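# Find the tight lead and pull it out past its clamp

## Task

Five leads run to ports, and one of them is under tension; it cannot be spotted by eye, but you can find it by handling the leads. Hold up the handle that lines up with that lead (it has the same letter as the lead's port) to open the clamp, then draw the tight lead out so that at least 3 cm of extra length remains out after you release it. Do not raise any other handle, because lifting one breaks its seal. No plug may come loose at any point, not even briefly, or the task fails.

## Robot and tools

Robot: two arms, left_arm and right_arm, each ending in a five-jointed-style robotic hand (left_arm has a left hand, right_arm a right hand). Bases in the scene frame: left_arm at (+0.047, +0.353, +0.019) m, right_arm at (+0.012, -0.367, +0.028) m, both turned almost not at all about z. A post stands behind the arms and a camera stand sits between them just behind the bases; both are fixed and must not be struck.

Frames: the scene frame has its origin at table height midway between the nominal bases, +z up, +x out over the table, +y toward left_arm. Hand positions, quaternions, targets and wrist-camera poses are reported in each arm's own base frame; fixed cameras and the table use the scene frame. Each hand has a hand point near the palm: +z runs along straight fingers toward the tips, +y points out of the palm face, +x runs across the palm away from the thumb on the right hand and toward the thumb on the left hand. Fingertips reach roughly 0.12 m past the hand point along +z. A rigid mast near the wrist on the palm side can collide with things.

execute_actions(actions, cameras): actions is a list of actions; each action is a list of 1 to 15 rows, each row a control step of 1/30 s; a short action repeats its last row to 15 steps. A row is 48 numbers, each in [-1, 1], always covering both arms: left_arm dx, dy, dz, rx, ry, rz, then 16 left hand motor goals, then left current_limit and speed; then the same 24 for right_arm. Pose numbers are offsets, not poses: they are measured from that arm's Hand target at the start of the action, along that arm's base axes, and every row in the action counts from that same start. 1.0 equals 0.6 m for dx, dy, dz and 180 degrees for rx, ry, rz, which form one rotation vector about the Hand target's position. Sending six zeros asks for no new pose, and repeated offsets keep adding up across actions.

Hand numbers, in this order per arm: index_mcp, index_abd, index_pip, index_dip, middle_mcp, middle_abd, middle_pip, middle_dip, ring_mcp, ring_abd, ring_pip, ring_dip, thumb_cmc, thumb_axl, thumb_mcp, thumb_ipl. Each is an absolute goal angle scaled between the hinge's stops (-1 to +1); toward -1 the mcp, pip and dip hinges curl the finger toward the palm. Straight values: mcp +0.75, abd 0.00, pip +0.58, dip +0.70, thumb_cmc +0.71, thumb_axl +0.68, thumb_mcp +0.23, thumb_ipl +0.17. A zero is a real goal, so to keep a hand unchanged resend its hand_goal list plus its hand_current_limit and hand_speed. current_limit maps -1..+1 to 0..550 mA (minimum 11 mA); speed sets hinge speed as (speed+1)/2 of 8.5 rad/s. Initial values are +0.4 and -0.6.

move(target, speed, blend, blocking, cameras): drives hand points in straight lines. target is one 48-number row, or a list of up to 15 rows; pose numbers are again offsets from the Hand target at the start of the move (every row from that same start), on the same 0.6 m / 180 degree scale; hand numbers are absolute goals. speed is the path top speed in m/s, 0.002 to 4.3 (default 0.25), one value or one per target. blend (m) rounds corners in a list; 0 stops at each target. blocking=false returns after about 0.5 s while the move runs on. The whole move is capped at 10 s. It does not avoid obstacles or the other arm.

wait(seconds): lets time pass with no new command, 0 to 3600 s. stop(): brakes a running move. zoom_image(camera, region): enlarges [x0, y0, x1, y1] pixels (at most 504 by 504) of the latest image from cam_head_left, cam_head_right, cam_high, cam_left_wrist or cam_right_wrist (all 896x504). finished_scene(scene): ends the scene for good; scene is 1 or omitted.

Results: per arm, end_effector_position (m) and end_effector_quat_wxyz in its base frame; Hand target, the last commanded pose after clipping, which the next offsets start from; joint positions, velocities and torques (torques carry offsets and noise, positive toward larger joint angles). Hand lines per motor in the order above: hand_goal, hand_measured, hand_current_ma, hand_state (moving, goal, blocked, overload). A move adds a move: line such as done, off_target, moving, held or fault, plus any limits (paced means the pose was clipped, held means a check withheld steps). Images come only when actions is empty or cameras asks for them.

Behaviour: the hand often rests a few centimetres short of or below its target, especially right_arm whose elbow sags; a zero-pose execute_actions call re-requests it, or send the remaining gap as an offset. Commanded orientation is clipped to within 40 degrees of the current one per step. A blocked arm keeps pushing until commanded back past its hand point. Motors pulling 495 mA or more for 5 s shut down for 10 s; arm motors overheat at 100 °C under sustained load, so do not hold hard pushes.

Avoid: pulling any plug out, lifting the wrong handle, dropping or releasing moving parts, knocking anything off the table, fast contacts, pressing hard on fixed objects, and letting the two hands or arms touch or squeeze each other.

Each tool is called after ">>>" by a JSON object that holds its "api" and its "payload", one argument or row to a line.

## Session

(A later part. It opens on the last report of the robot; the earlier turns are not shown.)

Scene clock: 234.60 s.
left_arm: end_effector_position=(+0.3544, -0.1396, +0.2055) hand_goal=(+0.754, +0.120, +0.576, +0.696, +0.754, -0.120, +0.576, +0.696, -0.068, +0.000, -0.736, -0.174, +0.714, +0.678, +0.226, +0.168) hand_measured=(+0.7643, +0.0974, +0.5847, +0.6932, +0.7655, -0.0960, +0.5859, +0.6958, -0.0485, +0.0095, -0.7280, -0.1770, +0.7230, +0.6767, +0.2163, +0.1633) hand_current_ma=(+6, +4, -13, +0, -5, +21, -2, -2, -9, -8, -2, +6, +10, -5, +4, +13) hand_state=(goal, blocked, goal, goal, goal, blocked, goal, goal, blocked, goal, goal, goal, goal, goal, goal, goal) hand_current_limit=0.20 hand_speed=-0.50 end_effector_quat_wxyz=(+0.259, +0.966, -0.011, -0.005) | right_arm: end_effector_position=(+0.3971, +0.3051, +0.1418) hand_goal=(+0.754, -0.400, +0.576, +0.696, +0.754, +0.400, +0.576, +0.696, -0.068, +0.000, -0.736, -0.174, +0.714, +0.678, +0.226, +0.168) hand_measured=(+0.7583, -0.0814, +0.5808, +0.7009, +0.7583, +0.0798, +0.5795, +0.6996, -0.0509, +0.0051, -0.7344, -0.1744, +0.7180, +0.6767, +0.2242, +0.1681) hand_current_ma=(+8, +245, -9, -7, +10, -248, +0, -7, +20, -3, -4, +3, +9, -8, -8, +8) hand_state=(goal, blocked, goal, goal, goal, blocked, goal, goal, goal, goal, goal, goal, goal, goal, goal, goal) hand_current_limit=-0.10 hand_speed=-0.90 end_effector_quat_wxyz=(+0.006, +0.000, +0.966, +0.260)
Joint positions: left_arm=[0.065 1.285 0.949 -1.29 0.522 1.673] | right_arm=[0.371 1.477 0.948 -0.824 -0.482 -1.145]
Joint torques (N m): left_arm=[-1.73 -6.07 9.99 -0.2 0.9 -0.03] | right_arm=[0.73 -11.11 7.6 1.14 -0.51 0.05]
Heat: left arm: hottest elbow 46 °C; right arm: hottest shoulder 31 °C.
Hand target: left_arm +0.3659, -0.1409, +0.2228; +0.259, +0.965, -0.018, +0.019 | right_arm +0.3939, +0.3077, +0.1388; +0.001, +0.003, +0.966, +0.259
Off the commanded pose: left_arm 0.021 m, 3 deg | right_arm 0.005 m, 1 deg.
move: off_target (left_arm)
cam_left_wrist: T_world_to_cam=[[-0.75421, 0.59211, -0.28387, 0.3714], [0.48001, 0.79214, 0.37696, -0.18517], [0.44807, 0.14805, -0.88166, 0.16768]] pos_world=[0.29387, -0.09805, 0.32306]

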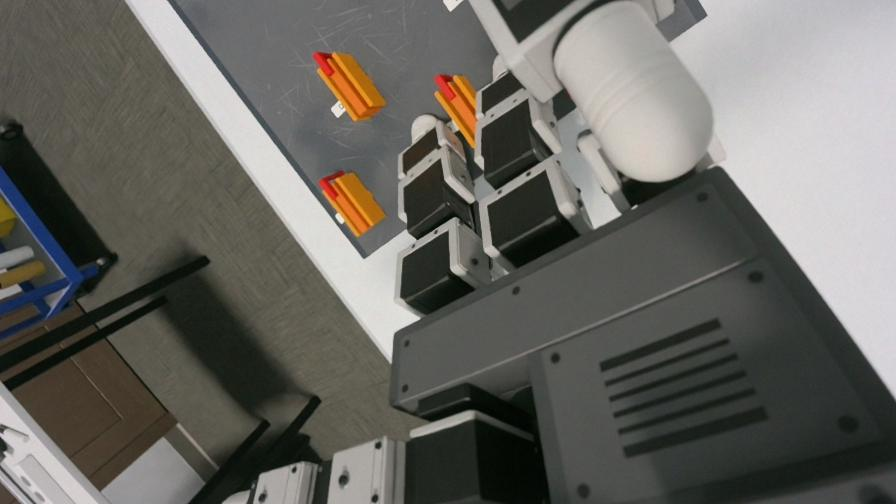

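>>> {"api": "move", "payload": {
  "target": [
    [0, 0, 0, 0, 0, 0, 0.754, -1, 0.576, 0.696, 0.754, 1, 0.576, 0.696, -0.068, 0, -0.737, -0.174, 0.714, 0.678, 0.226, 0.168, 0.78, -0.5, 0, 0, 0, 0, 0, 0, 0.754, -0.4, 0.576, 0.696, 0.754, 0.4, 0.576, 0.696, -0.068, 0, -0.737, -0.174, 0.714, 0.678, 0.226, 0.168, -0.1, -0.9]
  ],
  "cameras": ["cam_left_wrist"],
  "speed": 0.05
}}

>>> {"api": "zoom_image", "payload": {
  "camera": "cam_left_wrist",
  "region": [400, 40, 500, 130]
}}

>>> {"api": "move", "payload": {
  "target": [
    [0.003, 0.0, 0.015, 0, -0.001, 0, 0.754, -1, 0.576, 0.696, 0.754, 1, 0.576, 0.696, -0.068, 0, -0.737, -0.174, 0.714, 0.678, 0.226, 0.168, 0.78, -0.5, 0, 0, 0, 0, 0, 0, 0.754, -0.4, 0.576, 0.696, 0.754, 0.4, 0.576, 0.696, -0.068, 0, -0.737, -0.174, 0.714, 0.678, 0.226, 0.168, -0.1, -0.9]
  ],
  "cameras": ["cam_left_wrist"],
  "speed": 0.03
}}

>>> {"api": "zoom_image", "payload": {
  "camera": "cam_left_wrist",
  "region": [400, 40, 500, 130]
}}

Scene clock: 236.13 s.
left_arm: end_effector_position=(+0.3545, -0.1397, +0.2056) hand_goal=(+0.754, -1.000, +0.576, +0.696, +0.754, +1.000, +0.576, +0.696, -0.068, +0.000, -0.736, -0.174, +0.714, +0.678, +0.226, +0.168) hand_measured=(+0.7679, -0.0535, +0.5834, +0.7022, +0.7716, +0.1076, +0.5859, +0.6996, -0.0473, +0.0080, -0.7267, -0.1770, +0.7230, +0.6777, +0.2153, +0.1633) hand_current_ma=(+5, +460, -7, -4, -7, -396, -4, +6, +0, -4, +1, -6, +10, +10, +0, +9) hand_state=(goal, moving, goal, goal, goal, moving, goal, goal, blocked, goal, goal, goal, goal, goal, goal, goal) hand_current_limit=0.78 hand_speed=-0.50 end_effector_quat_wxyz=(+0.260, +0.966, -0.011, -0.005) | right_arm: end_effector_position=(+0.3971, +0.3051, +0.1418) hand_goal=(+0.754, -0.400, +0.576, +0.696, +0.754, +0.400, +0.576, +0.696, -0.068, +0.000, -0.736, -0.174, +0.714, +0.678, +0.226, +0.168) hand_measured=(+0.7583, -0.0828, +0.5808, +0.6996, +0.7583, +0.0798, +0.5795, +0.6996, -0.0497, +0.0065, -0.7344, -0.1757, +0.7167, +0.6767, +0.2232, +0.1681) hand_current_ma=(+6, +247, -5, -5, +12, -249, +6, -10, +18, -5, -3, -1, +10, -6, -3, +14) hand_state=(goal, blocked, goal, goal, goal, blocked, goal, goal, goal, goal, goal, goal, goal, goal, goal, goal) hand_current_limit=-0.10 hand_speed=-0.90 end_effector_quat_wxyz=(+0.006, +0.000, +0.966, +0.260)
Joint positions: left_arm=[0.065 1.285 0.949 -1.29 0.523 1.673] | right_arm=[0.371 1.477 0.948 -0.824 -0.482 -1.145]
Joint torques (N m): left_arm=[-2.37 -6.12 9.88 0.01 0.87 0.02] | right_arm=[0.73 -11.11 7.61 1.16 -0.51 0.05]
Heat: left arm: hottest elbow 46 °C; right arm: hottest shoulder 31 °C.
Hand target: left_arm +0.3659, -0.1409, +0.2228; +0.259, +0.965, -0.018, +0.019 | right_arm +0.3939, +0.3077, +0.1388; +0.001, +0.003, +0.966, +0.259
Off the commanded pose: left_arm 0.021 m, 3 deg | right_arm 0.005 m, 1 deg.
move: done
cam_left_wrist: T_world_to_cam=[[-0.75411, 0.59186, -0.28464, 0.37163], [0.47979, 0.79244, 0.37662, -0.18501], [0.44847, 0.14744, -0.88155, 0.16756]] pos_world=[0.29387, -0.09805, 0.32316]

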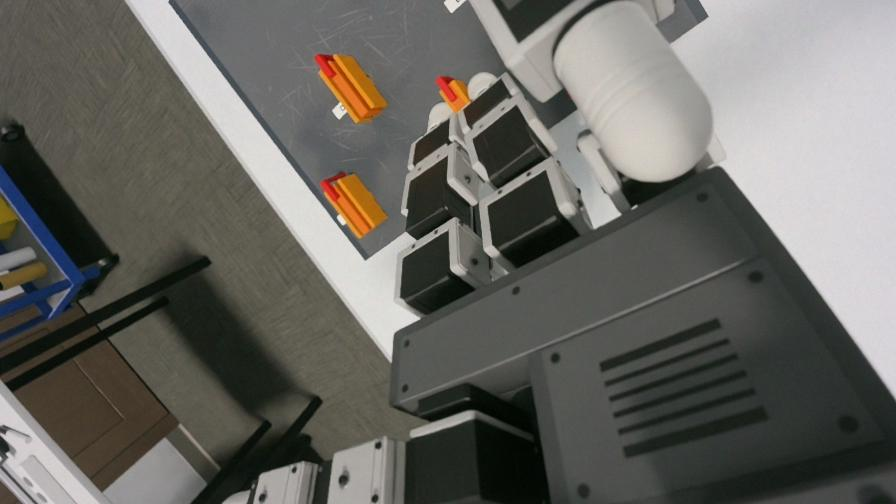

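Scaled by 5.040 from the camera's image (finer frame: 1280x720).

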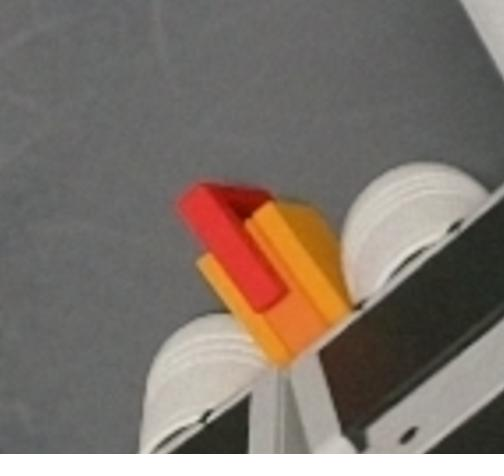

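Scene clock: 236.67 s.
left_arm: end_effector_position=(+0.3545, -0.1397, +0.2056) hand_goal=(+0.754, -1.000, +0.576, +0.696, +0.754, +1.000, +0.576, +0.696, -0.068, +0.000, -0.736, -0.174, +0.714, +0.678, +0.226, +0.168) hand_measured=(+0.7679, -0.0535, +0.5847, +0.7022, +0.7716, +0.1076, +0.5859, +0.6996, -0.0473, +0.0065, -0.7280, -0.1757, +0.7230, +0.6777, +0.2163, +0.1624) hand_current_ma=(+10, +465, +1, -7, -3, -405, -6, -1, -4, -2, +0, +6, +5, +4, +7, +12) hand_state=(goal, blocked, goal, goal, goal, blocked, goal, goal, blocked, goal, goal, goal, goal, goal, goal, goal) hand_current_limit=0.78 hand_speed=-0.50 end_effector_quat_wxyz=(+0.260, +0.966, -0.011, -0.005) | right_arm: end_effector_position=(+0.3971, +0.3051, +0.1418) hand_goal=(+0.754, -0.400, +0.576, +0.696, +0.754, +0.400, +0.576, +0.696, -0.068, +0.000, -0.736, -0.174, +0.714, +0.678, +0.226, +0.168) hand_measured=(+0.7583, -0.0828, +0.5821, +0.6996, +0.7583, +0.0798, +0.5795, +0.6996, -0.0509, +0.0051, -0.7344, -0.1744, +0.7167, +0.6777, +0.2232, +0.1681) hand_current_ma=(+4, +246, -8, -12, +7, -252, +4, -9, +22, -4, -6, +0, +9, -7, -8, +11) hand_state=(goal, blocked, goal, goal, goal, blocked, goal, goal, goal, goal, goal, goal, goal, goal, goal, goal) hand_current_limit=-0.10 hand_speed=-0.90 end_effector_quat_wxyz=(+0.006, +0.000, +0.966, +0.260)
Joint positions: left_arm=[0.065 1.285 0.949 -1.29 0.523 1.673] | right_arm=[0.371 1.477 0.948 -0.824 -0.482 -1.145]
Joint torques (N m): left_arm=[-1.32 -6.3 11.36 -0.87 0.92 -0.04] | right_arm=[0.79 -11.11 7.6 1.16 -0.51 0.05]
Heat: left arm: hottest elbow 46 °C; right arm: hottest shoulder 31 °C.
Hand target: left_arm +0.3677, -0.1409, +0.2318; +0.259, +0.965, -0.019, +0.021 | right_arm +0.3939, +0.3077, +0.1388; +0.001, +0.003, +0.966, +0.259
Off the commanded pose: left_arm 0.029 m, 3 deg | right_arm 0.005 m, 1 deg.
move: off_target (left_arm)
cam_left_wrist: T_world_to_cam=[[-0.75411, 0.59186, -0.28464, 0.37163], [0.47979, 0.79244, 0.37662, -0.18501], [0.44847, 0.14744, -0.88155, 0.16756]] pos_world=[0.29387, -0.09805, 0.32316]

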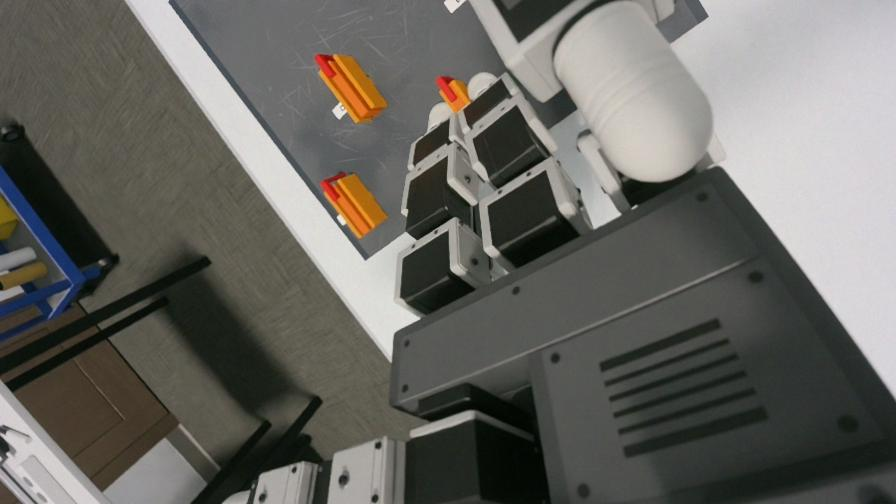

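Scaled by 5.040 from the camera's image (finer frame: 1280x720).

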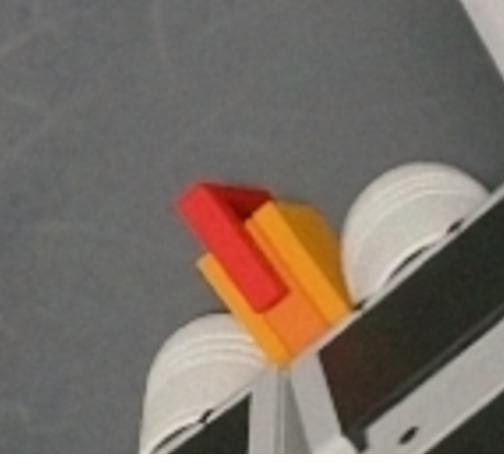

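>>> {"api": "move", "payload": {
  "target": [
    [0.002, 0.0, 0.015, 0, -0.001, 0, 0.754, -1, 0.576, 0.696, 0.754, 1, 0.576, 0.696, -0.068, 0, -0.737, -0.174, 0.714, 0.678, 0.226, 0.168, 0.78, -0.5, 0, 0, 0, 0, 0, 0, 0.754, -0.4, 0.576, 0.696, 0.754, 0.4, 0.576, 0.696, -0.068, 0, -0.737, -0.174, 0.714, 0.678, 0.226, 0.168, -0.1, -0.9]
  ],
  "cameras": ["cam_left_wrist"],
  "speed": 0.03
}}

>>> {"api": "zoom_image", "payload": {
  "camera": "cam_left_wrist",
  "region": [400, 40, 500, 130]
}}

>>> {"api": "move", "payload": {
  "target": [
    [0.002, 0.0, 0.012, 0, -0.001, 0, 0.754, -1, 0.576, 0.696, 0.754, 1, 0.576, 0.696, -0.068, 0, -0.737, -0.174, 0.714, 0.678, 0.226, 0.168, 0.78, -0.5, 0, 0, 0, 0, 0, 0, 0.754, -0.4, 0.576, 0.696, 0.754, 0.4, 0.576, 0.696, -0.068, 0, -0.737, -0.174, 0.714, 0.678, 0.226, 0.168, -0.1, -0.9]
  ],
  "cameras": ["cam_left_wrist"],
  "speed": 0.03
}}

>>> {"api": "zoom_image", "payload": {
  "camera": "cam_left_wrist",
  "region": [400, 40, 500, 130]
}}

Scene clock: 238.13 s.
left_arm: end_effector_position=(+0.3539, -0.1404, +0.2070) hand_goal=(+0.754, -1.000, +0.576, +0.696, +0.754, +1.000, +0.576, +0.696, -0.068, +0.000, -0.736, -0.174, +0.714, +0.678, +0.226, +0.168) hand_measured=(+0.7740, -0.0506, +0.5847, +0.7022, +0.7764, +0.1120, +0.5859, +0.6996, -0.0461, +0.0065, -0.7267, -0.1757, +0.7242, +0.6777, +0.2163, +0.1633) hand_current_ma=(+4, +468, -3, -7, -12, -401, -14, +11, +3, -2, +5, -10, +13, +13, +6, +7) hand_state=(goal, blocked, goal, goal, blocked, blocked, goal, goal, blocked, goal, goal, goal, goal, goal, goal, goal) hand_current_limit=0.78 hand_speed=-0.50 end_effector_quat_wxyz=(+0.260, +0.966, -0.011, -0.007) | right_arm: end_effector_position=(+0.3971, +0.3051, +0.1418) hand_goal=(+0.754, -0.400, +0.576, +0.696, +0.754, +0.400, +0.576, +0.696, -0.068, +0.000, -0.736, -0.174, +0.714, +0.678, +0.226, +0.168) hand_measured=(+0.7583, -0.0814, +0.5808, +0.7009, +0.7595, +0.0798, +0.5795, +0.6996, -0.0509, +0.0051, -0.7357, -0.1744, +0.7167, +0.6777, +0.2242, +0.1681) hand_current_ma=(+8, +247, -9, -4, +7, -256, +3, -12, +21, -1, -7, +0, +11, -6, -7, +8) hand_state=(goal, blocked, goal, goal, goal, blocked, goal, goal, goal, goal, goal, goal, goal, goal, goal, goal) hand_current_limit=-0.10 hand_speed=-0.90 end_effector_quat_wxyz=(+0.006, +0.000, +0.966, +0.260)
Joint positions: left_arm=[0.063 1.285 0.953 -1.298 0.523 1.673] | right_arm=[0.371 1.477 0.948 -0.824 -0.482 -1.145]
Joint torques (N m): left_arm=[-1.14 -7 12.48 -1.52 0.86 -0.05] | right_arm=[0.85 -11.11 7.6 1.17 -0.51 0.05]
Heat: left arm: hottest elbow 46 °C; right arm: hottest shoulder 31 °C.
Hand target: left_arm +0.3689, -0.1409, +0.2408; +0.259, +0.965, -0.019, +0.022 | right_arm +0.3939, +0.3077, +0.1388; +0.001, +0.003, +0.966, +0.259
Off the commanded pose: left_arm 0.037 m, 4 deg | right_arm 0.005 m, 1 deg.
move: off_target (left_arm)
cam_left_wrist: T_world_to_cam=[[-0.75423, 0.59326, -0.28139, 0.37156], [0.48309, 0.79161, 0.37413, -0.18537], [0.44471, 0.14624, -0.88365, 0.17072]] pos_world=[0.29387, -0.09865, 0.32477]

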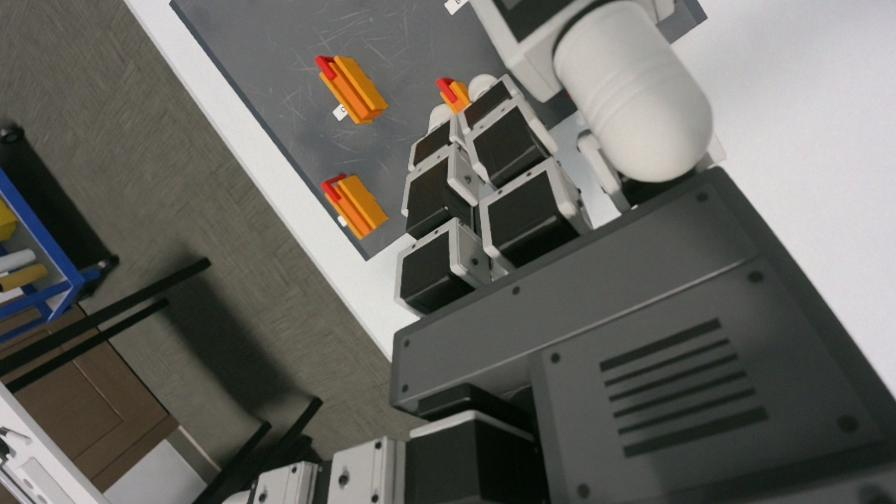

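Scaled by 5.040 from the camera's image (finer frame: 1280x720).

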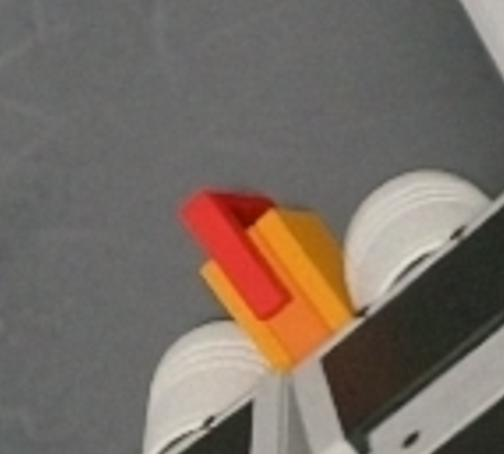

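Scene clock: 238.73 s.
left_arm: end_effector_position=(+0.3543, -0.1408, +0.2108) hand_goal=(+0.754, -1.000, +0.576, +0.696, +0.754, +1.000, +0.576, +0.696, -0.068, +0.000, -0.736, -0.174, +0.714, +0.678, +0.226, +0.168) hand_measured=(+0.7836, -0.0491, +0.5859, +0.7022, +0.7860, +0.1135, +0.5859, +0.6996, -0.0473, +0.0080, -0.7280, -0.1770, +0.7230, +0.6767, +0.2153, +0.1633) hand_current_ma=(+11, +473, -4, +5, -1, -409, +5, -2, +6, -4, -7, -3, +3, +13, +10, +6) hand_state=(blocked, blocked, goal, goal, blocked, blocked, goal, goal, blocked, goal, goal, goal, goal, goal, goal, goal) hand_current_limit=0.78 hand_speed=-0.50 end_effector_quat_wxyz=(+0.260, +0.965, -0.011, -0.010) | right_arm: end_effector_position=(+0.3971, +0.3051, +0.1418) hand_goal=(+0.754, -0.400, +0.576, +0.696, +0.754, +0.400, +0.576, +0.696, -0.068, +0.000, -0.736, -0.174, +0.714, +0.678, +0.226, +0.168) hand_measured=(+0.7583, -0.0828, +0.5821, +0.7009, +0.7595, +0.0798, +0.5795, +0.6996, -0.0497, +0.0051, -0.7344, -0.1744, +0.7180, +0.6767, +0.2242, +0.1672) hand_current_ma=(+5, +242, -7, -6, +7, -249, +2, -10, +18, -3, -7, +1, +10, -8, -6, +8) hand_state=(goal, blocked, goal, goal, goal, blocked, goal, goal, goal, goal, goal, goal, goal, goal, goal, goal) hand_current_limit=-0.10 hand_speed=-0.90 end_effector_quat_wxyz=(+0.006, +0.000, +0.966, +0.260)
Joint positions: left_arm=[0.062 1.285 0.963 -1.313 0.523 1.673] | right_arm=[0.371 1.477 0.948 -0.824 -0.482 -1.145]
Joint torques (N m): left_arm=[-1.08 -7 12.96 -1.42 0.9 -0.02] | right_arm=[0.79 -11.05 7.61 1.16 -0.51 0.05]
Heat: left arm: hottest elbow 46 °C; right arm: hottest shoulder 31 °C.
Hand target: left_arm +0.3701, -0.1410, +0.2480; +0.259, +0.965, -0.020, +0.024 | right_arm +0.3939, +0.3077, +0.1388; +0.001, +0.003, +0.966, +0.259
Off the commanded pose: left_arm 0.040 m, 4 deg | right_arm 0.005 m, 1 deg.
move: off_target (left_arm)
cam_left_wrist: T_world_to_cam=[[-0.75477, 0.59402, -0.27832, 0.37273], [0.48554, 0.79117, 0.37189, -0.18721], [0.44111, 0.14556, -0.88557, 0.1756]] pos_world=[0.29476, -0.09885, 0.32887]

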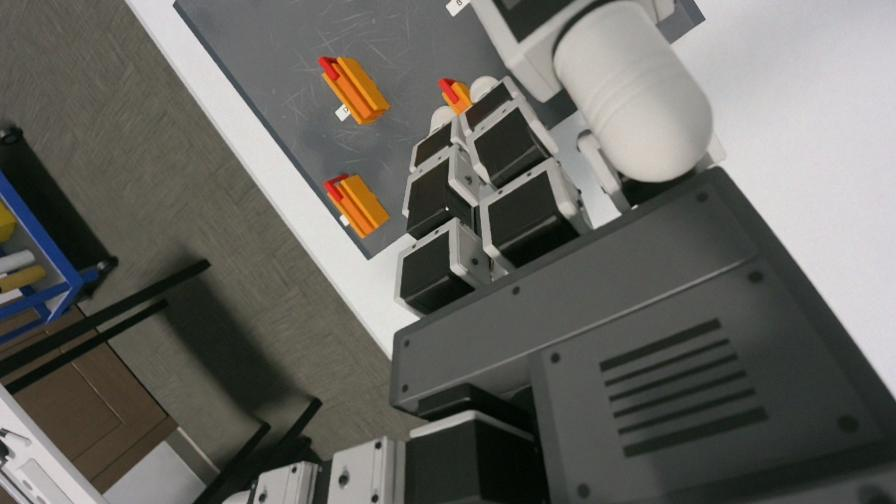

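Scaled by 5.040 from the camera's image (finer frame: 1280x720).

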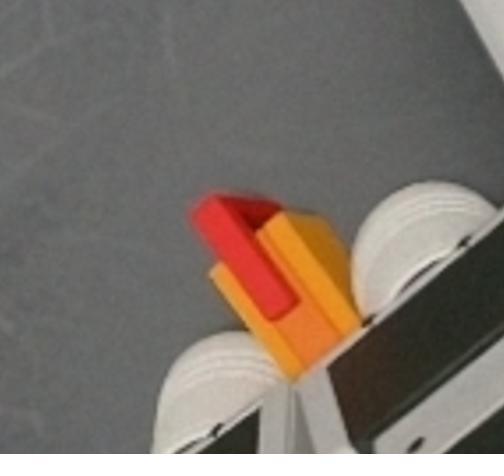

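>>> {"api": "move", "payload": {
  "target": [
    [0, 0, 0, 0, 0, 0, 0.754, 0.12, 0.576, 0.696, 0.754, -0.12, 0.576, 0.696, -0.068, 0, -0.737, -0.174, 0.714, 0.678, 0.226, 0.168, 0.2, -0.5, 0, 0, 0, 0, 0, 0, 0.754, -0.4, 0.576, 0.696, 0.754, 0.4, 0.576, 0.696, -0.068, 0, -0.737, -0.174, 0.714, 0.678, 0.226, 0.168, -0.1, -0.9],
    [-0.015, 0, 0.06, 0, 0, 0, 0.754, 0.12, 0.576, 0.696, 0.754, -0.12, 0.576, 0.696, -0.068, 0, -0.737, -0.174, 0.714, 0.678, 0.226, 0.168, 0.2, -0.5, 0, 0, 0, 0, 0, 0, 0.754, -0.4, 0.576, 0.696, 0.754, 0.4, 0.576, 0.696, -0.068, 0, -0.737, -0.174, 0.714, 0.678, 0.226, 0.168, -0.1, -0.9],
    [-0.0227, -0.1017, 0.03, 0.139, 0.0143, 0.0047, 0.754, 0.12, 0.576, 0.696, 0.754, -0.12, 0.576, 0.696, -0.068, 0, -0.737, -0.174, 0.714, 0.678, 0.226, 0.168, 0.2, -0.5, 0, 0, 0, 0, 0, 0, 0.754, -0.4, 0.576, 0.696, 0.754, 0.4, 0.576, 0.696, -0.068, 0, -0.737, -0.174, 0.714, 0.678, 0.226, 0.168, -0.1, -0.9],
    [-0.0227, -0.1017, -0.06, 0.139, 0.0143, 0.0047, 0.754, 0.12, 0.576, 0.696, 0.754, -0.12, 0.576, 0.696, -0.068, 0, -0.737, -0.174, 0.714, 0.678, 0.226, 0.168, 0.2, -0.5, 0, 0, 0, 0, 0, 0, 0.754, -0.4, 0.576, 0.696, 0.754, 0.4, 0.576, 0.696, -0.068, 0, -0.737, -0.174, 0.714, 0.678, 0.226, 0.168, -0.1, -0.9]
  ],
  "cameras": ["cam_left_wrist", "cam_head_left", "cam_high", "cam_head_right"],
  "speed": 0.12
}}

>>> {"api": "zoom_image", "payload": {
  "camera": "cam_left_wrist",
  "region": [380, 20, 520, 150]
}}

>>> {"api": "zoom_image", "payload": {
  "camera": "cam_high",
  "region": [350, 110, 430, 210]
}}

>>> {"api": "zoom_image", "payload": {
  "camera": "cam_head_right",
  "region": [180, 220, 300, 310]
}}

Scene clock: 245.63 s.
left_arm: end_effector_position=(+0.3539, -0.1995, +0.2131) hand_goal=(+0.754, +0.120, +0.576, +0.696, +0.754, -0.120, +0.576, +0.696, -0.068, +0.000, -0.736, -0.174, +0.714, +0.678, +0.226, +0.168) hand_measured=(+0.7547, +0.1003, +0.5782, +0.7022, +0.7559, -0.1019, +0.5757, +0.6996, -0.0473, +0.0109, -0.7280, -0.1757, +0.7230, +0.6777, +0.2153, +0.1633) hand_current_ma=(+4, +2, -11, +3, -7, +6, -8, +13, +5, -10, +6, -2, +10, +13, -8, +4) hand_state=(goal, goal, goal, goal, goal, goal, goal, goal, blocked, goal, goal, goal, goal, goal, goal, goal) hand_current_limit=0.20 hand_speed=-0.50 end_effector_quat_wxyz=(+0.044, +0.999, -0.012, -0.005) | right_arm: end_effector_position=(+0.3971, +0.3051, +0.1418) hand_goal=(+0.754, -0.400, +0.576, +0.696, +0.754, +0.400, +0.576, +0.696, -0.068, +0.000, -0.736, -0.174, +0.714, +0.678, +0.226, +0.168) hand_measured=(+0.7583, -0.0828, +0.5821, +0.6996, +0.7583, +0.0798, +0.5795, +0.6996, -0.0509, +0.0051, -0.7344, -0.1757, +0.7167, +0.6777, +0.2232, +0.1672) hand_current_ma=(+7, +246, -7, -3, +5, -252, +4, -9, +17, -3, -5, -1, +8, -4, -10, +9) hand_state=(goal, blocked, goal, goal, goal, blocked, goal, goal, goal, goal, goal, goal, goal, goal, goal, goal) hand_current_limit=-0.10 hand_speed=-0.90 end_effector_quat_wxyz=(+0.006, +0.000, +0.966, +0.260)
Joint positions: left_arm=[-0.286 1.262 1.106 -1.402 0.088 1.309] | right_arm=[0.371 1.477 0.948 -0.824 -0.482 -1.145]
Joint torques (N m): left_arm=[-2.2 -5.25 7.73 0.5 0.05 -0.09] | right_arm=[0.73 -11.16 7.6 1.13 -0.51 0.05]
Heat: left arm: hottest elbow 47 °C; right arm: hottest shoulder 31 °C.
Hand target: left_arm +0.3565, -0.2020, +0.2121; +0.044, +0.999, -0.011, -0.001 | right_arm +0.3939, +0.3077, +0.1388; +0.001, +0.003, +0.966, +0.259
Off the commanded pose: left_arm 0.004 m, 1 deg | right_arm 0.005 m, 1 deg.
move: done
cam_left_wrist: T_world_to_cam=[[-0.75059, 0.66069, -0.00982, 0.36264], [0.48012, 0.55554, 0.67887, -0.25192], [0.45398, 0.50484, -0.7342, 0.22112]] pos_world=[0.29277, -0.21127, 0.33692]
Images, in order (width x height): cam_head_left 896x504, cam_head_right 896x504, cam_high 896x504, cam_left_wrist 896x504.

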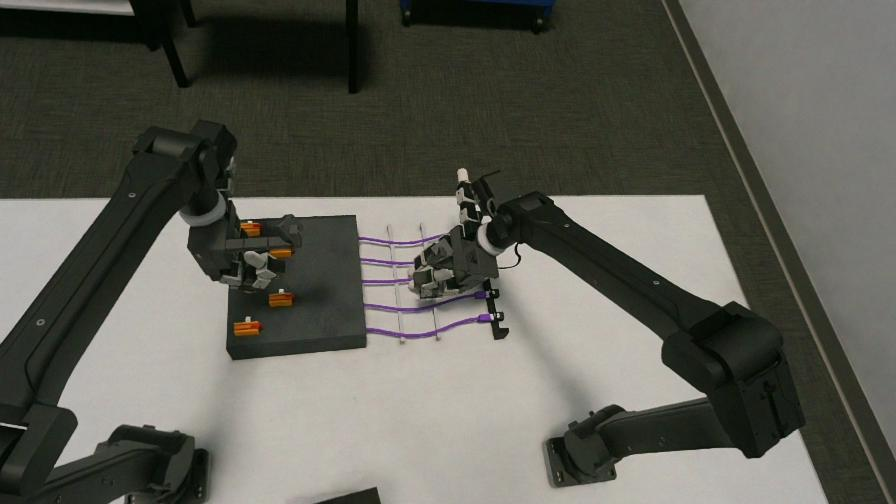

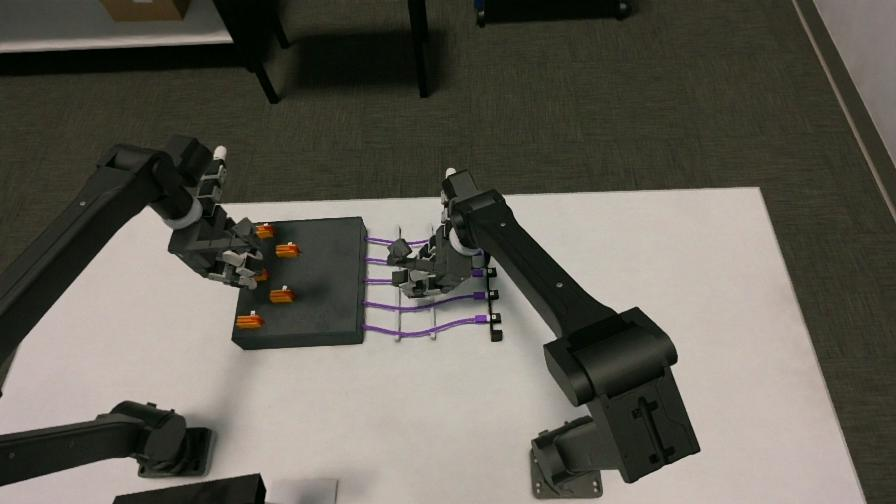

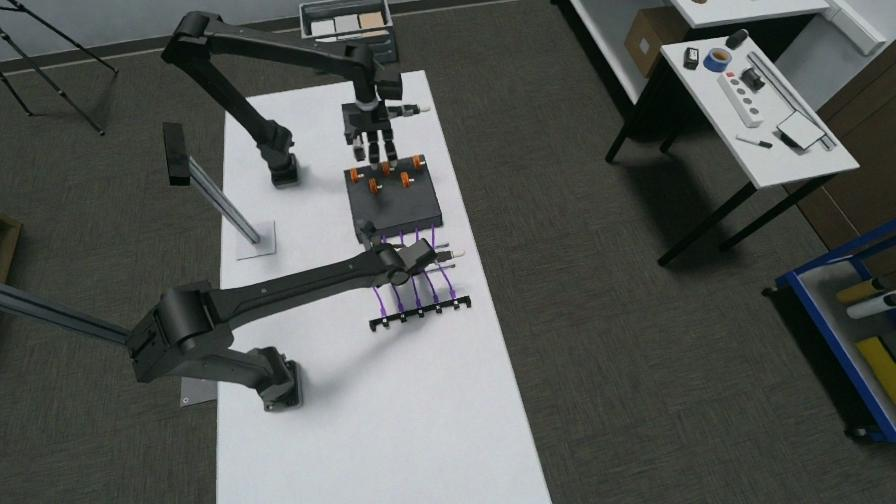

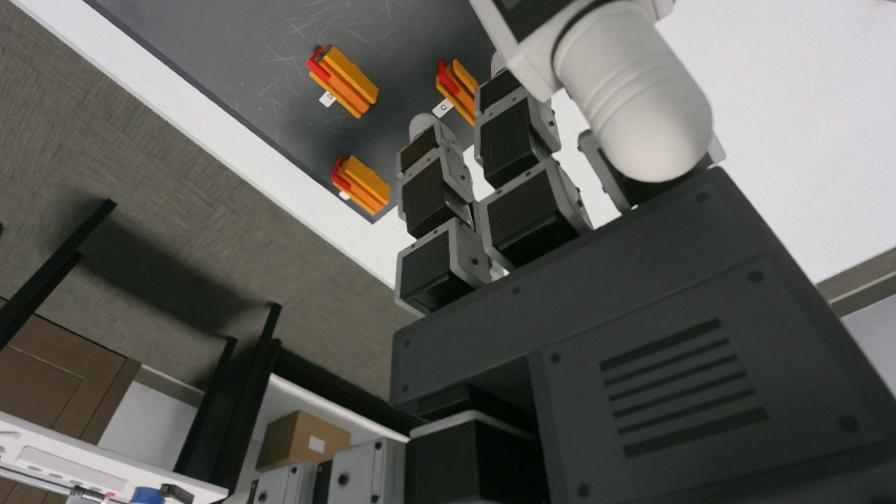

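Scaled by 3.600 from the camera's image (finer frame: 1280x720).

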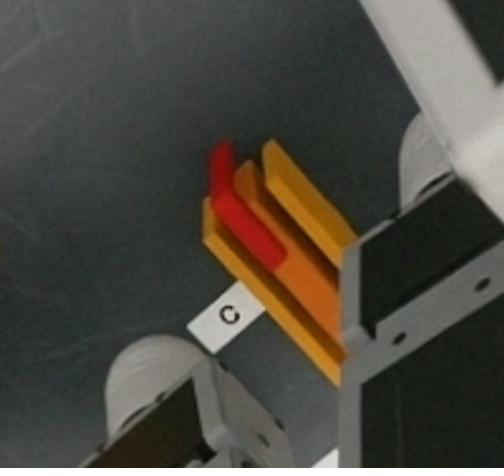

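Scaled by 5.040 from the camera's image (finer frame: 1280x720).

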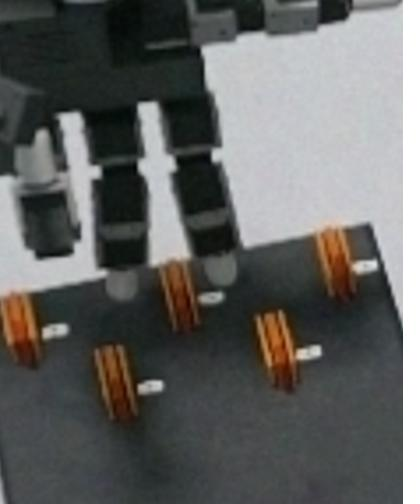

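Scaled by 4.200 from the camera's image (finer frame: 1280x720).

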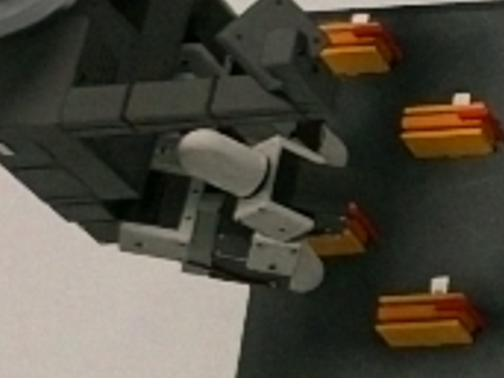

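>>> {"api": "move", "payload": {
  "target": [
    [0,0,-0.0385,0,0,0, 0.754,0.12,0.576,0.696, 0.754,-0.12,0.576,0.696, -0.068,0,-0.737,-0.174, 0.714,0.678,0.226,0.168, 0.2,-0.5, 0,0,0,0,0,0, 0.754,-0.4,0.576,0.696, 0.754,0.4,0.576,0.696, -0.068,0,-0.737,-0.174, 0.714,0.678,0.226,0.168, -0.1,-0.9]
  ],
  "speed": 0.05,
  "cameras": ["cam_left_wrist","cam_high","cam_head_right"]
}}

Scene clock: 248.83 s.
left_arm: end_effector_position=(+0.3548, -0.1997, +0.1931) hand_goal=(+0.754, +0.120, +0.576, +0.696, +0.754, -0.120, +0.576, +0.696, -0.068, +0.000, -0.736, -0.174, +0.714, +0.678, +0.226, +0.168) hand_measured=(+0.7559, +0.1003, +0.5770, +0.7009, +0.7547, -0.1004, +0.5757, +0.6996, -0.0473, +0.0095, -0.7267, -0.1757, +0.7230, +0.6767, +0.2153, +0.1624) hand_current_ma=(+8, +0, -12, -5, -9, +12, -11, +12, +6, -5, -10, +5, +14, +4, -2, -11) hand_state=(goal, goal, goal, goal, goal, goal, goal, goal, blocked, goal, goal, goal, goal, goal, goal, goal) hand_current_limit=0.20 hand_speed=-0.50 end_effector_quat_wxyz=(+0.045, +0.999, -0.012, -0.002) | right_arm: end_effector_position=(+0.3971, +0.3051, +0.1418) hand_goal=(+0.754, -0.400, +0.576, +0.696, +0.754, +0.400, +0.576, +0.696, -0.068, +0.000, -0.736, -0.174, +0.714, +0.678, +0.226, +0.168) hand_measured=(+0.7583, -0.0828, +0.5821, +0.7009, +0.7595, +0.0798, +0.5782, +0.6996, -0.0509, +0.0051, -0.7344, -0.1744, +0.7167, +0.6777, +0.2232, +0.1681) hand_current_ma=(+10, +244, -3, -7, +10, -249, +1, -7, +21, -4, -2, +3, +9, -6, -8, +14) hand_state=(goal, blocked, goal, goal, goal, blocked, goal, goal, goal, goal, goal, goal, goal, goal, goal, goal) hand_current_limit=-0.10 hand_speed=-0.90 end_effector_quat_wxyz=(+0.006, +0.000, +0.966, +0.260)
Joint positions: left_arm=[-0.286 1.269 1.058 -1.339 0.088 1.309] | right_arm=[0.371 1.477 0.948 -0.824 -0.482 -1.145]
Joint torques (N m): left_arm=[-1.73 -4.54 7.38 0.62 0.1 -0.08] | right_arm=[0.79 -11.16 7.6 1.14 -0.51 0.05]
Heat: left arm: hottest elbow 47 °C; right arm: hottest shoulder 31 °C.
Hand target: left_arm +0.3565, -0.2020, +0.1889; +0.044, +0.999, -0.011, -0.001 | right_arm +0.3939, +0.3077, +0.1388; +0.001, +0.003, +0.966, +0.259
Off the commanded pose: left_arm 0.005 m, 0 deg | right_arm 0.005 m, 1 deg.
move: done
cam_left_wrist: T_world_to_cam=[[-0.7505, 0.66066, -0.01674, 0.36453], [0.47516, 0.55703, 0.68114, -0.23698], [0.45932, 0.50324, -0.73196, 0.20358]] pos_world=[0.29267, -0.21127, 0.31652]
Images, in order (width x height): cam_head_right 896x504, cam_high 896x504, cam_left_wrist 896x504.

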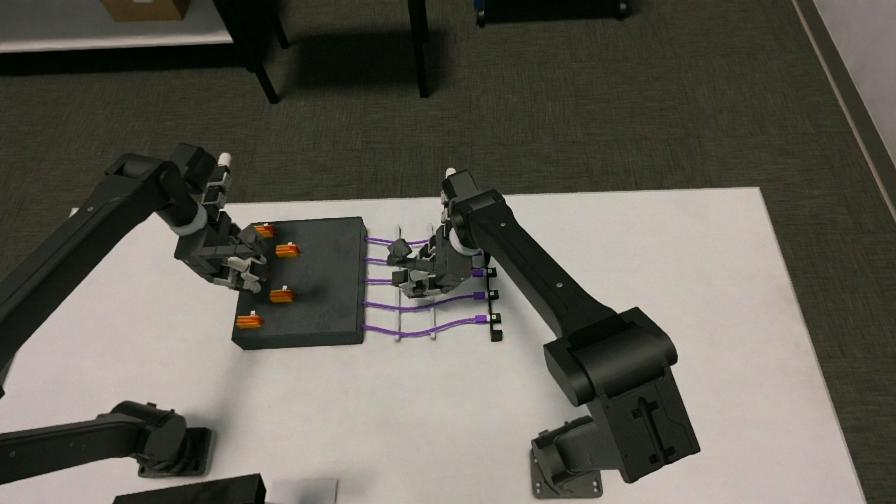

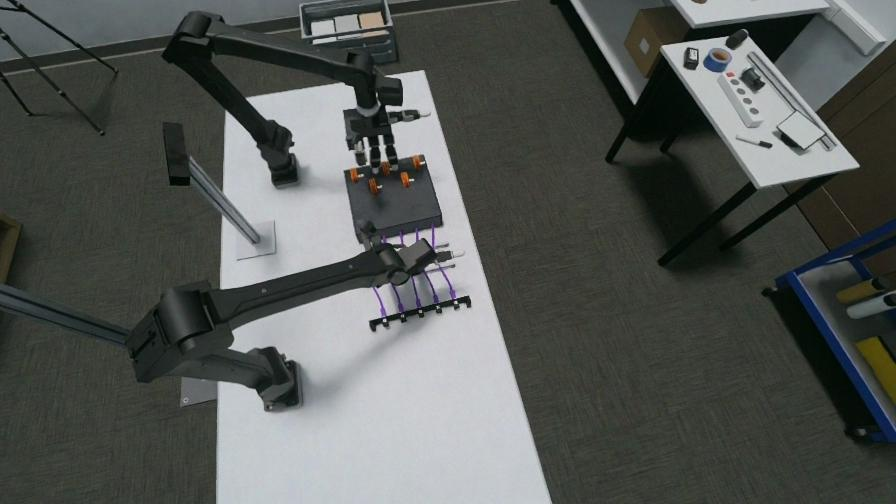

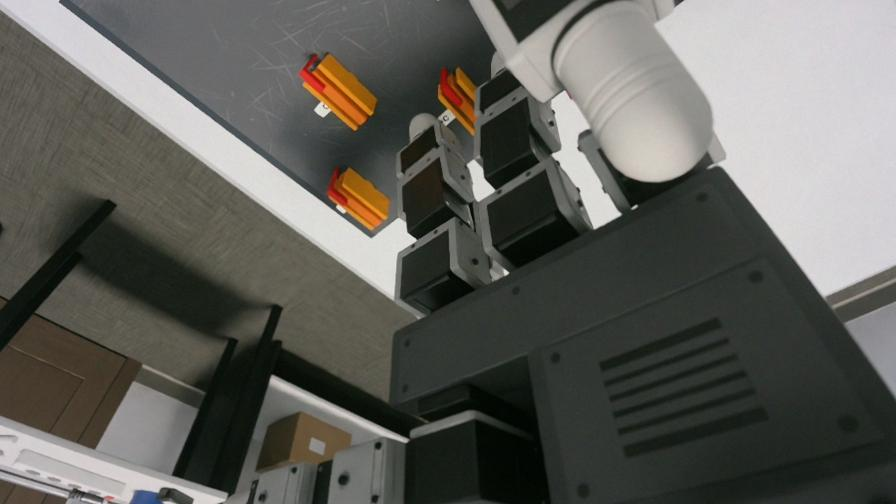

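>>> {"api": "zoom_image", "payload": {
  "camera": "cam_left_wrist",
  "region": [380, 40, 540, 150]
}}

>>> {"api": "zoom_image", "payload": {
  "camera": "cam_head_right",
  "region": [210, 200, 320, 320]
}}

>>> {"api": "zoom_image", "payload": {
  "camera": "cam_high",
  "region": [340, 120, 440, 210]
}}

Scaled by 3.150 from the camera's image (finer frame: 1280x720).

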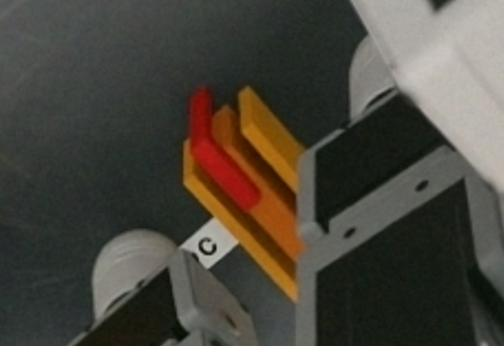

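Scaled by 4.200 from the camera's image (finer frame: 1280x720).

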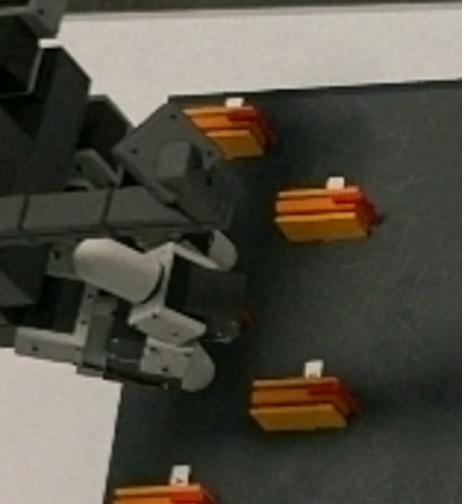

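Scaled by 5.040 from the camera's image (finer frame: 1280x720).

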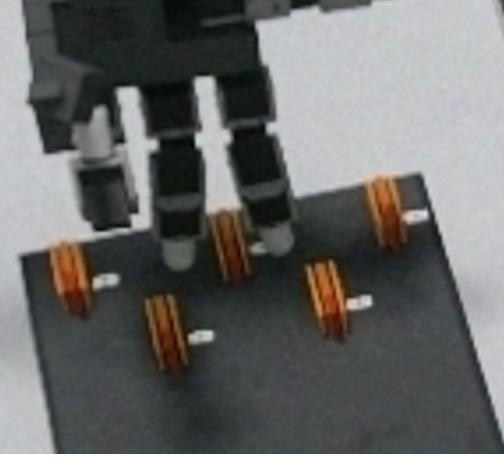

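>>> {"api": "move", "payload": {
  "target": [
    [0.017,0,0.03,0,-0.015,0, 0.754,0.12,0.576,0.696, 0.754,-0.12,0.576,0.696, -0.068,0,-0.737,-0.174, 0.714,0.678,0.226,0.168, 0.2,-0.5, 0,0,0,0,0,0, 0.754,-0.4,0.576,0.696, 0.754,0.4,0.576,0.696, -0.068,0,-0.737,-0.174, 0.714,0.678,0.226,0.168, -0.1,-0.9]
  ],
  "speed": 0.04,
  "cameras": ["cam_left_wrist"]
}}

Scene clock: 250.40 s.
left_arm: end_effector_position=(+0.3554, -0.1977, +0.1919) hand_goal=(+0.754, +0.120, +0.576, +0.696, +0.754, -0.120, +0.576, +0.696, -0.068, +0.000, -0.736, -0.174, +0.714, +0.678, +0.226, +0.168) hand_measured=(+0.7547, +0.1003, +0.5770, +0.7009, +0.7547, -0.1019, +0.5757, +0.6983, -0.0473, +0.0095, -0.7280, -0.1757, +0.7230, +0.6777, +0.2153, +0.1633) hand_current_ma=(+7, +12, -11, -1, -3, +7, -11, +2, -4, -10, +1, +6, +12, +9, -6, +12) hand_state=(goal, goal, goal, goal, goal, goal, goal, goal, blocked, goal, goal, goal, goal, goal, goal, goal) hand_current_limit=0.20 hand_speed=-0.50 end_effector_quat_wxyz=(+0.039, +0.999, -0.012, +0.000) | right_arm: end_effector_position=(+0.3971, +0.3051, +0.1418) hand_goal=(+0.754, -0.400, +0.576, +0.696, +0.754, +0.400, +0.576, +0.696, -0.068, +0.000, -0.736, -0.174, +0.714, +0.678, +0.226, +0.168) hand_measured=(+0.7583, -0.0814, +0.5821, +0.6996, +0.7595, +0.0798, +0.5795, +0.6983, -0.0509, +0.0051, -0.7344, -0.1744, +0.7167, +0.6777, +0.2232, +0.1672) hand_current_ma=(+10, +246, -6, -9, +7, -253, +6, -6, +21, -3, -8, -2, +9, -7, -5, +11) hand_state=(goal, blocked, goal, goal, goal, blocked, goal, goal, goal, goal, goal, goal, goal, goal, goal, goal) hand_current_limit=-0.10 hand_speed=-0.90 end_effector_quat_wxyz=(+0.006, +0.000, +0.966, +0.260)
Joint positions: left_arm=[-0.286 1.269 1.058 -1.339 0.075 1.309] | right_arm=[0.371 1.477 0.948 -0.824 -0.482 -1.145]
Joint velocities: left_arm=[0.005 0.015 -0.002 0.002 -0.154 0.037] | right_arm=[within noise]
Joint torques (N m): left_arm=[-1.49 -6.01 9.78 0.36 0.01 -0.11] | right_arm=[0.85 -11.05 7.6 1.14 -0.51 0.05]
Heat: left arm: hottest elbow 47 °C; right arm: hottest shoulder 31 °C.
Hand target: left_arm +0.3667, -0.2020, +0.2069; +0.044, +0.999, -0.012, +0.023 | right_arm +0.3939, +0.3077, +0.1388; +0.001, +0.003, +0.966, +0.259
Off the commanded pose: left_arm 0.019 m, 3 deg | right_arm 0.005 m, 1 deg.
move: off_target (left_arm)
cam_left_wrist: T_world_to_cam=[[-0.75062, 0.66064, -0.01145, 0.36268], [0.47254, 0.54885, 0.68954, -0.23993], [0.46182, 0.51217, -0.72416, 0.20081]] pos_world=[0.29287, -0.21077, 0.31501]

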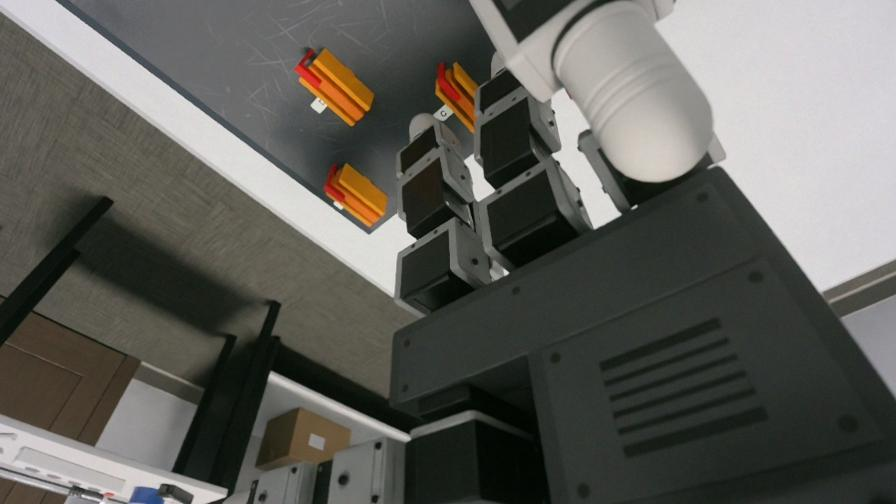

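>>> {"api": "move", "payload": {
  "target": [
    [0,0,0,0,0,0, 0.754,-1,0.576,0.696, 0.754,1,0.576,0.696, -0.068,0,-0.737,-0.174, 0.714,0.678,0.226,0.168, 0.78,-0.7, 0,0,0,0,0,0, 0.754,-0.4,0.576,0.696, 0.754,0.4,0.576,0.696, -0.068,0,-0.737,-0.174, 0.714,0.678,0.226,0.168, -0.1,-0.9]
  ],
  "speed": 0.04,
  "cameras": ["cam_left_wrist","cam_head_right"]
}}

>>> {"api": "zoom_image", "payload": {
  "camera": "cam_left_wrist",
  "region": [390, 20, 530, 130]
}}

Scene clock: 251.60 s.
left_arm: end_effector_position=(+0.3555, -0.1977, +0.1919) hand_goal=(+0.754, -1.000, +0.576, +0.696, +0.754, +1.000, +0.576, +0.696, -0.068, +0.000, -0.736, -0.174, +0.714, +0.678, +0.226, +0.168) hand_measured=(+0.7547, -0.0433, +0.5782, +0.7022, +0.7547, +0.0505, +0.5770, +0.6996, -0.0473, +0.0109, -0.7280, -0.1757, +0.7230, +0.6767, +0.2153, +0.1633) hand_current_ma=(+2, +131, -13, +8, -8, -98, -2, +1, +0, -9, -6, -5, +5, +2, -1, +6) hand_state=(goal, moving, goal, goal, goal, moving, goal, goal, blocked, goal, goal, goal, goal, goal, goal, goal) hand_current_limit=0.78 hand_speed=-0.70 end_effector_quat_wxyz=(+0.039, +0.999, -0.012, +0.000) | right_arm: end_effector_position=(+0.3971, +0.3051, +0.1418) hand_goal=(+0.754, -0.400, +0.576, +0.696, +0.754, +0.400, +0.576, +0.696, -0.068, +0.000, -0.736, -0.174, +0.714, +0.678, +0.226, +0.168) hand_measured=(+0.7583, -0.0828, +0.5821, +0.6996, +0.7583, +0.0798, +0.5782, +0.6996, -0.0509, +0.0036, -0.7344, -0.1757, +0.7167, +0.6767, +0.2232, +0.1672) hand_current_ma=(+6, +241, -8, -11, +9, -251, +1, -4, +21, -6, -5, -1, +13, -7, -7, +10) hand_state=(goal, blocked, goal, goal, goal, blocked, goal, goal, goal, goal, goal, goal, goal, goal, goal, goal) hand_current_limit=-0.10 hand_speed=-0.90 end_effector_quat_wxyz=(+0.006, +0.000, +0.966, +0.260)
Joint positions: left_arm=[-0.286 1.269 1.058 -1.338 0.075 1.309] | right_arm=[0.371 1.477 0.948 -0.824 -0.482 -1.145]
Joint torques (N m): left_arm=[-1.38 -5.48 9.88 0.35 0.03 -0.06] | right_arm=[0.79 -11.11 7.61 1.17 -0.51 0.05]
Heat: left arm: hottest elbow 47 °C; right arm: hottest shoulder 31 °C.
Hand target: left_arm +0.3667, -0.2020, +0.2069; +0.044, +0.999, -0.012, +0.023 | right_arm +0.3939, +0.3077, +0.1388; +0.001, +0.003, +0.966, +0.259
Off the commanded pose: left_arm 0.019 m, 3 deg | right_arm 0.005 m, 1 deg.
move: done
cam_left_wrist: T_world_to_cam=[[-0.75061, 0.66064, -0.01158, 0.36272], [0.47223, 0.54864, 0.68992, -0.23994], [0.46214, 0.5124, -0.72379, 0.20058]] pos_world=[0.29287, -0.21077, 0.31491]
Images, in order (width x height): cam_head_right 896x504, cam_left_wrist 896x504.

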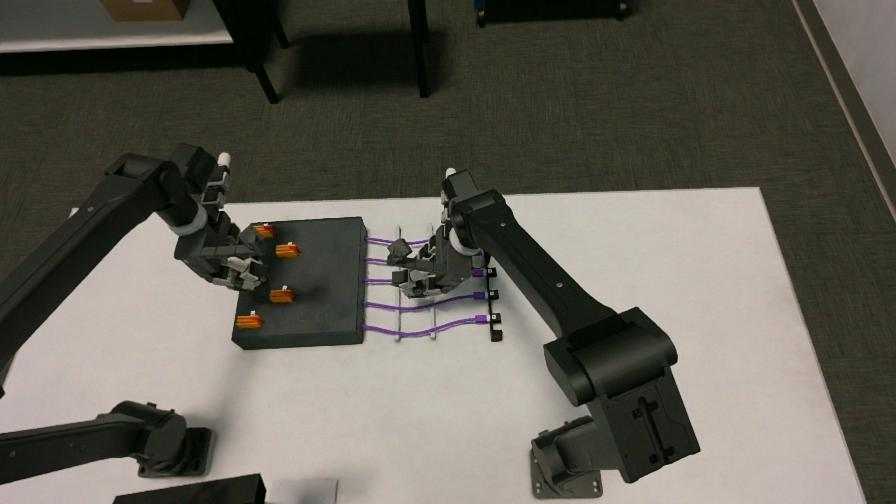

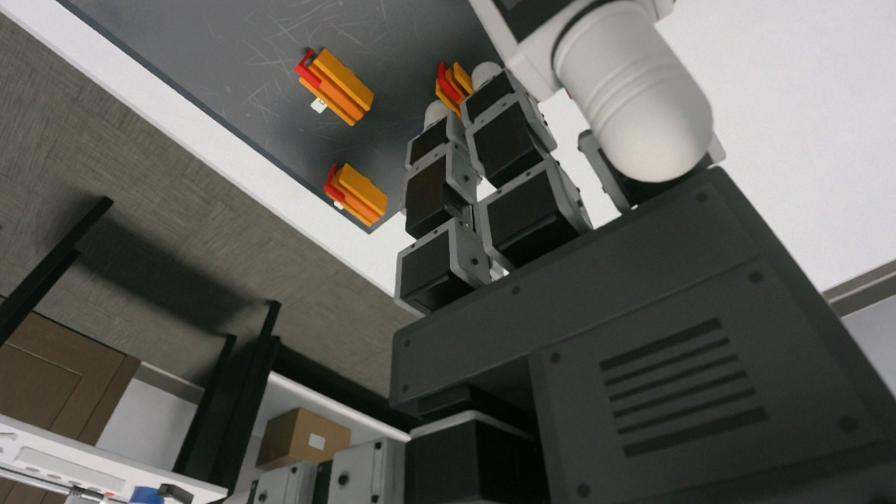

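Scaled by 3.600 from the camera's image (finer frame: 1280x720).

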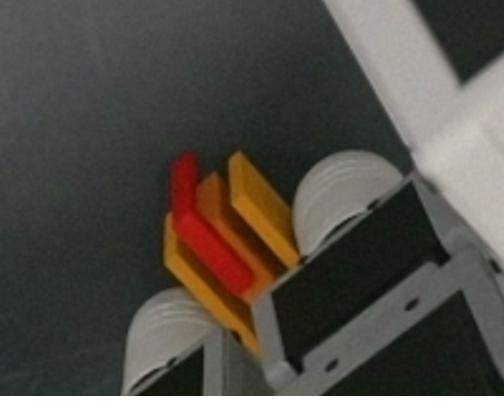

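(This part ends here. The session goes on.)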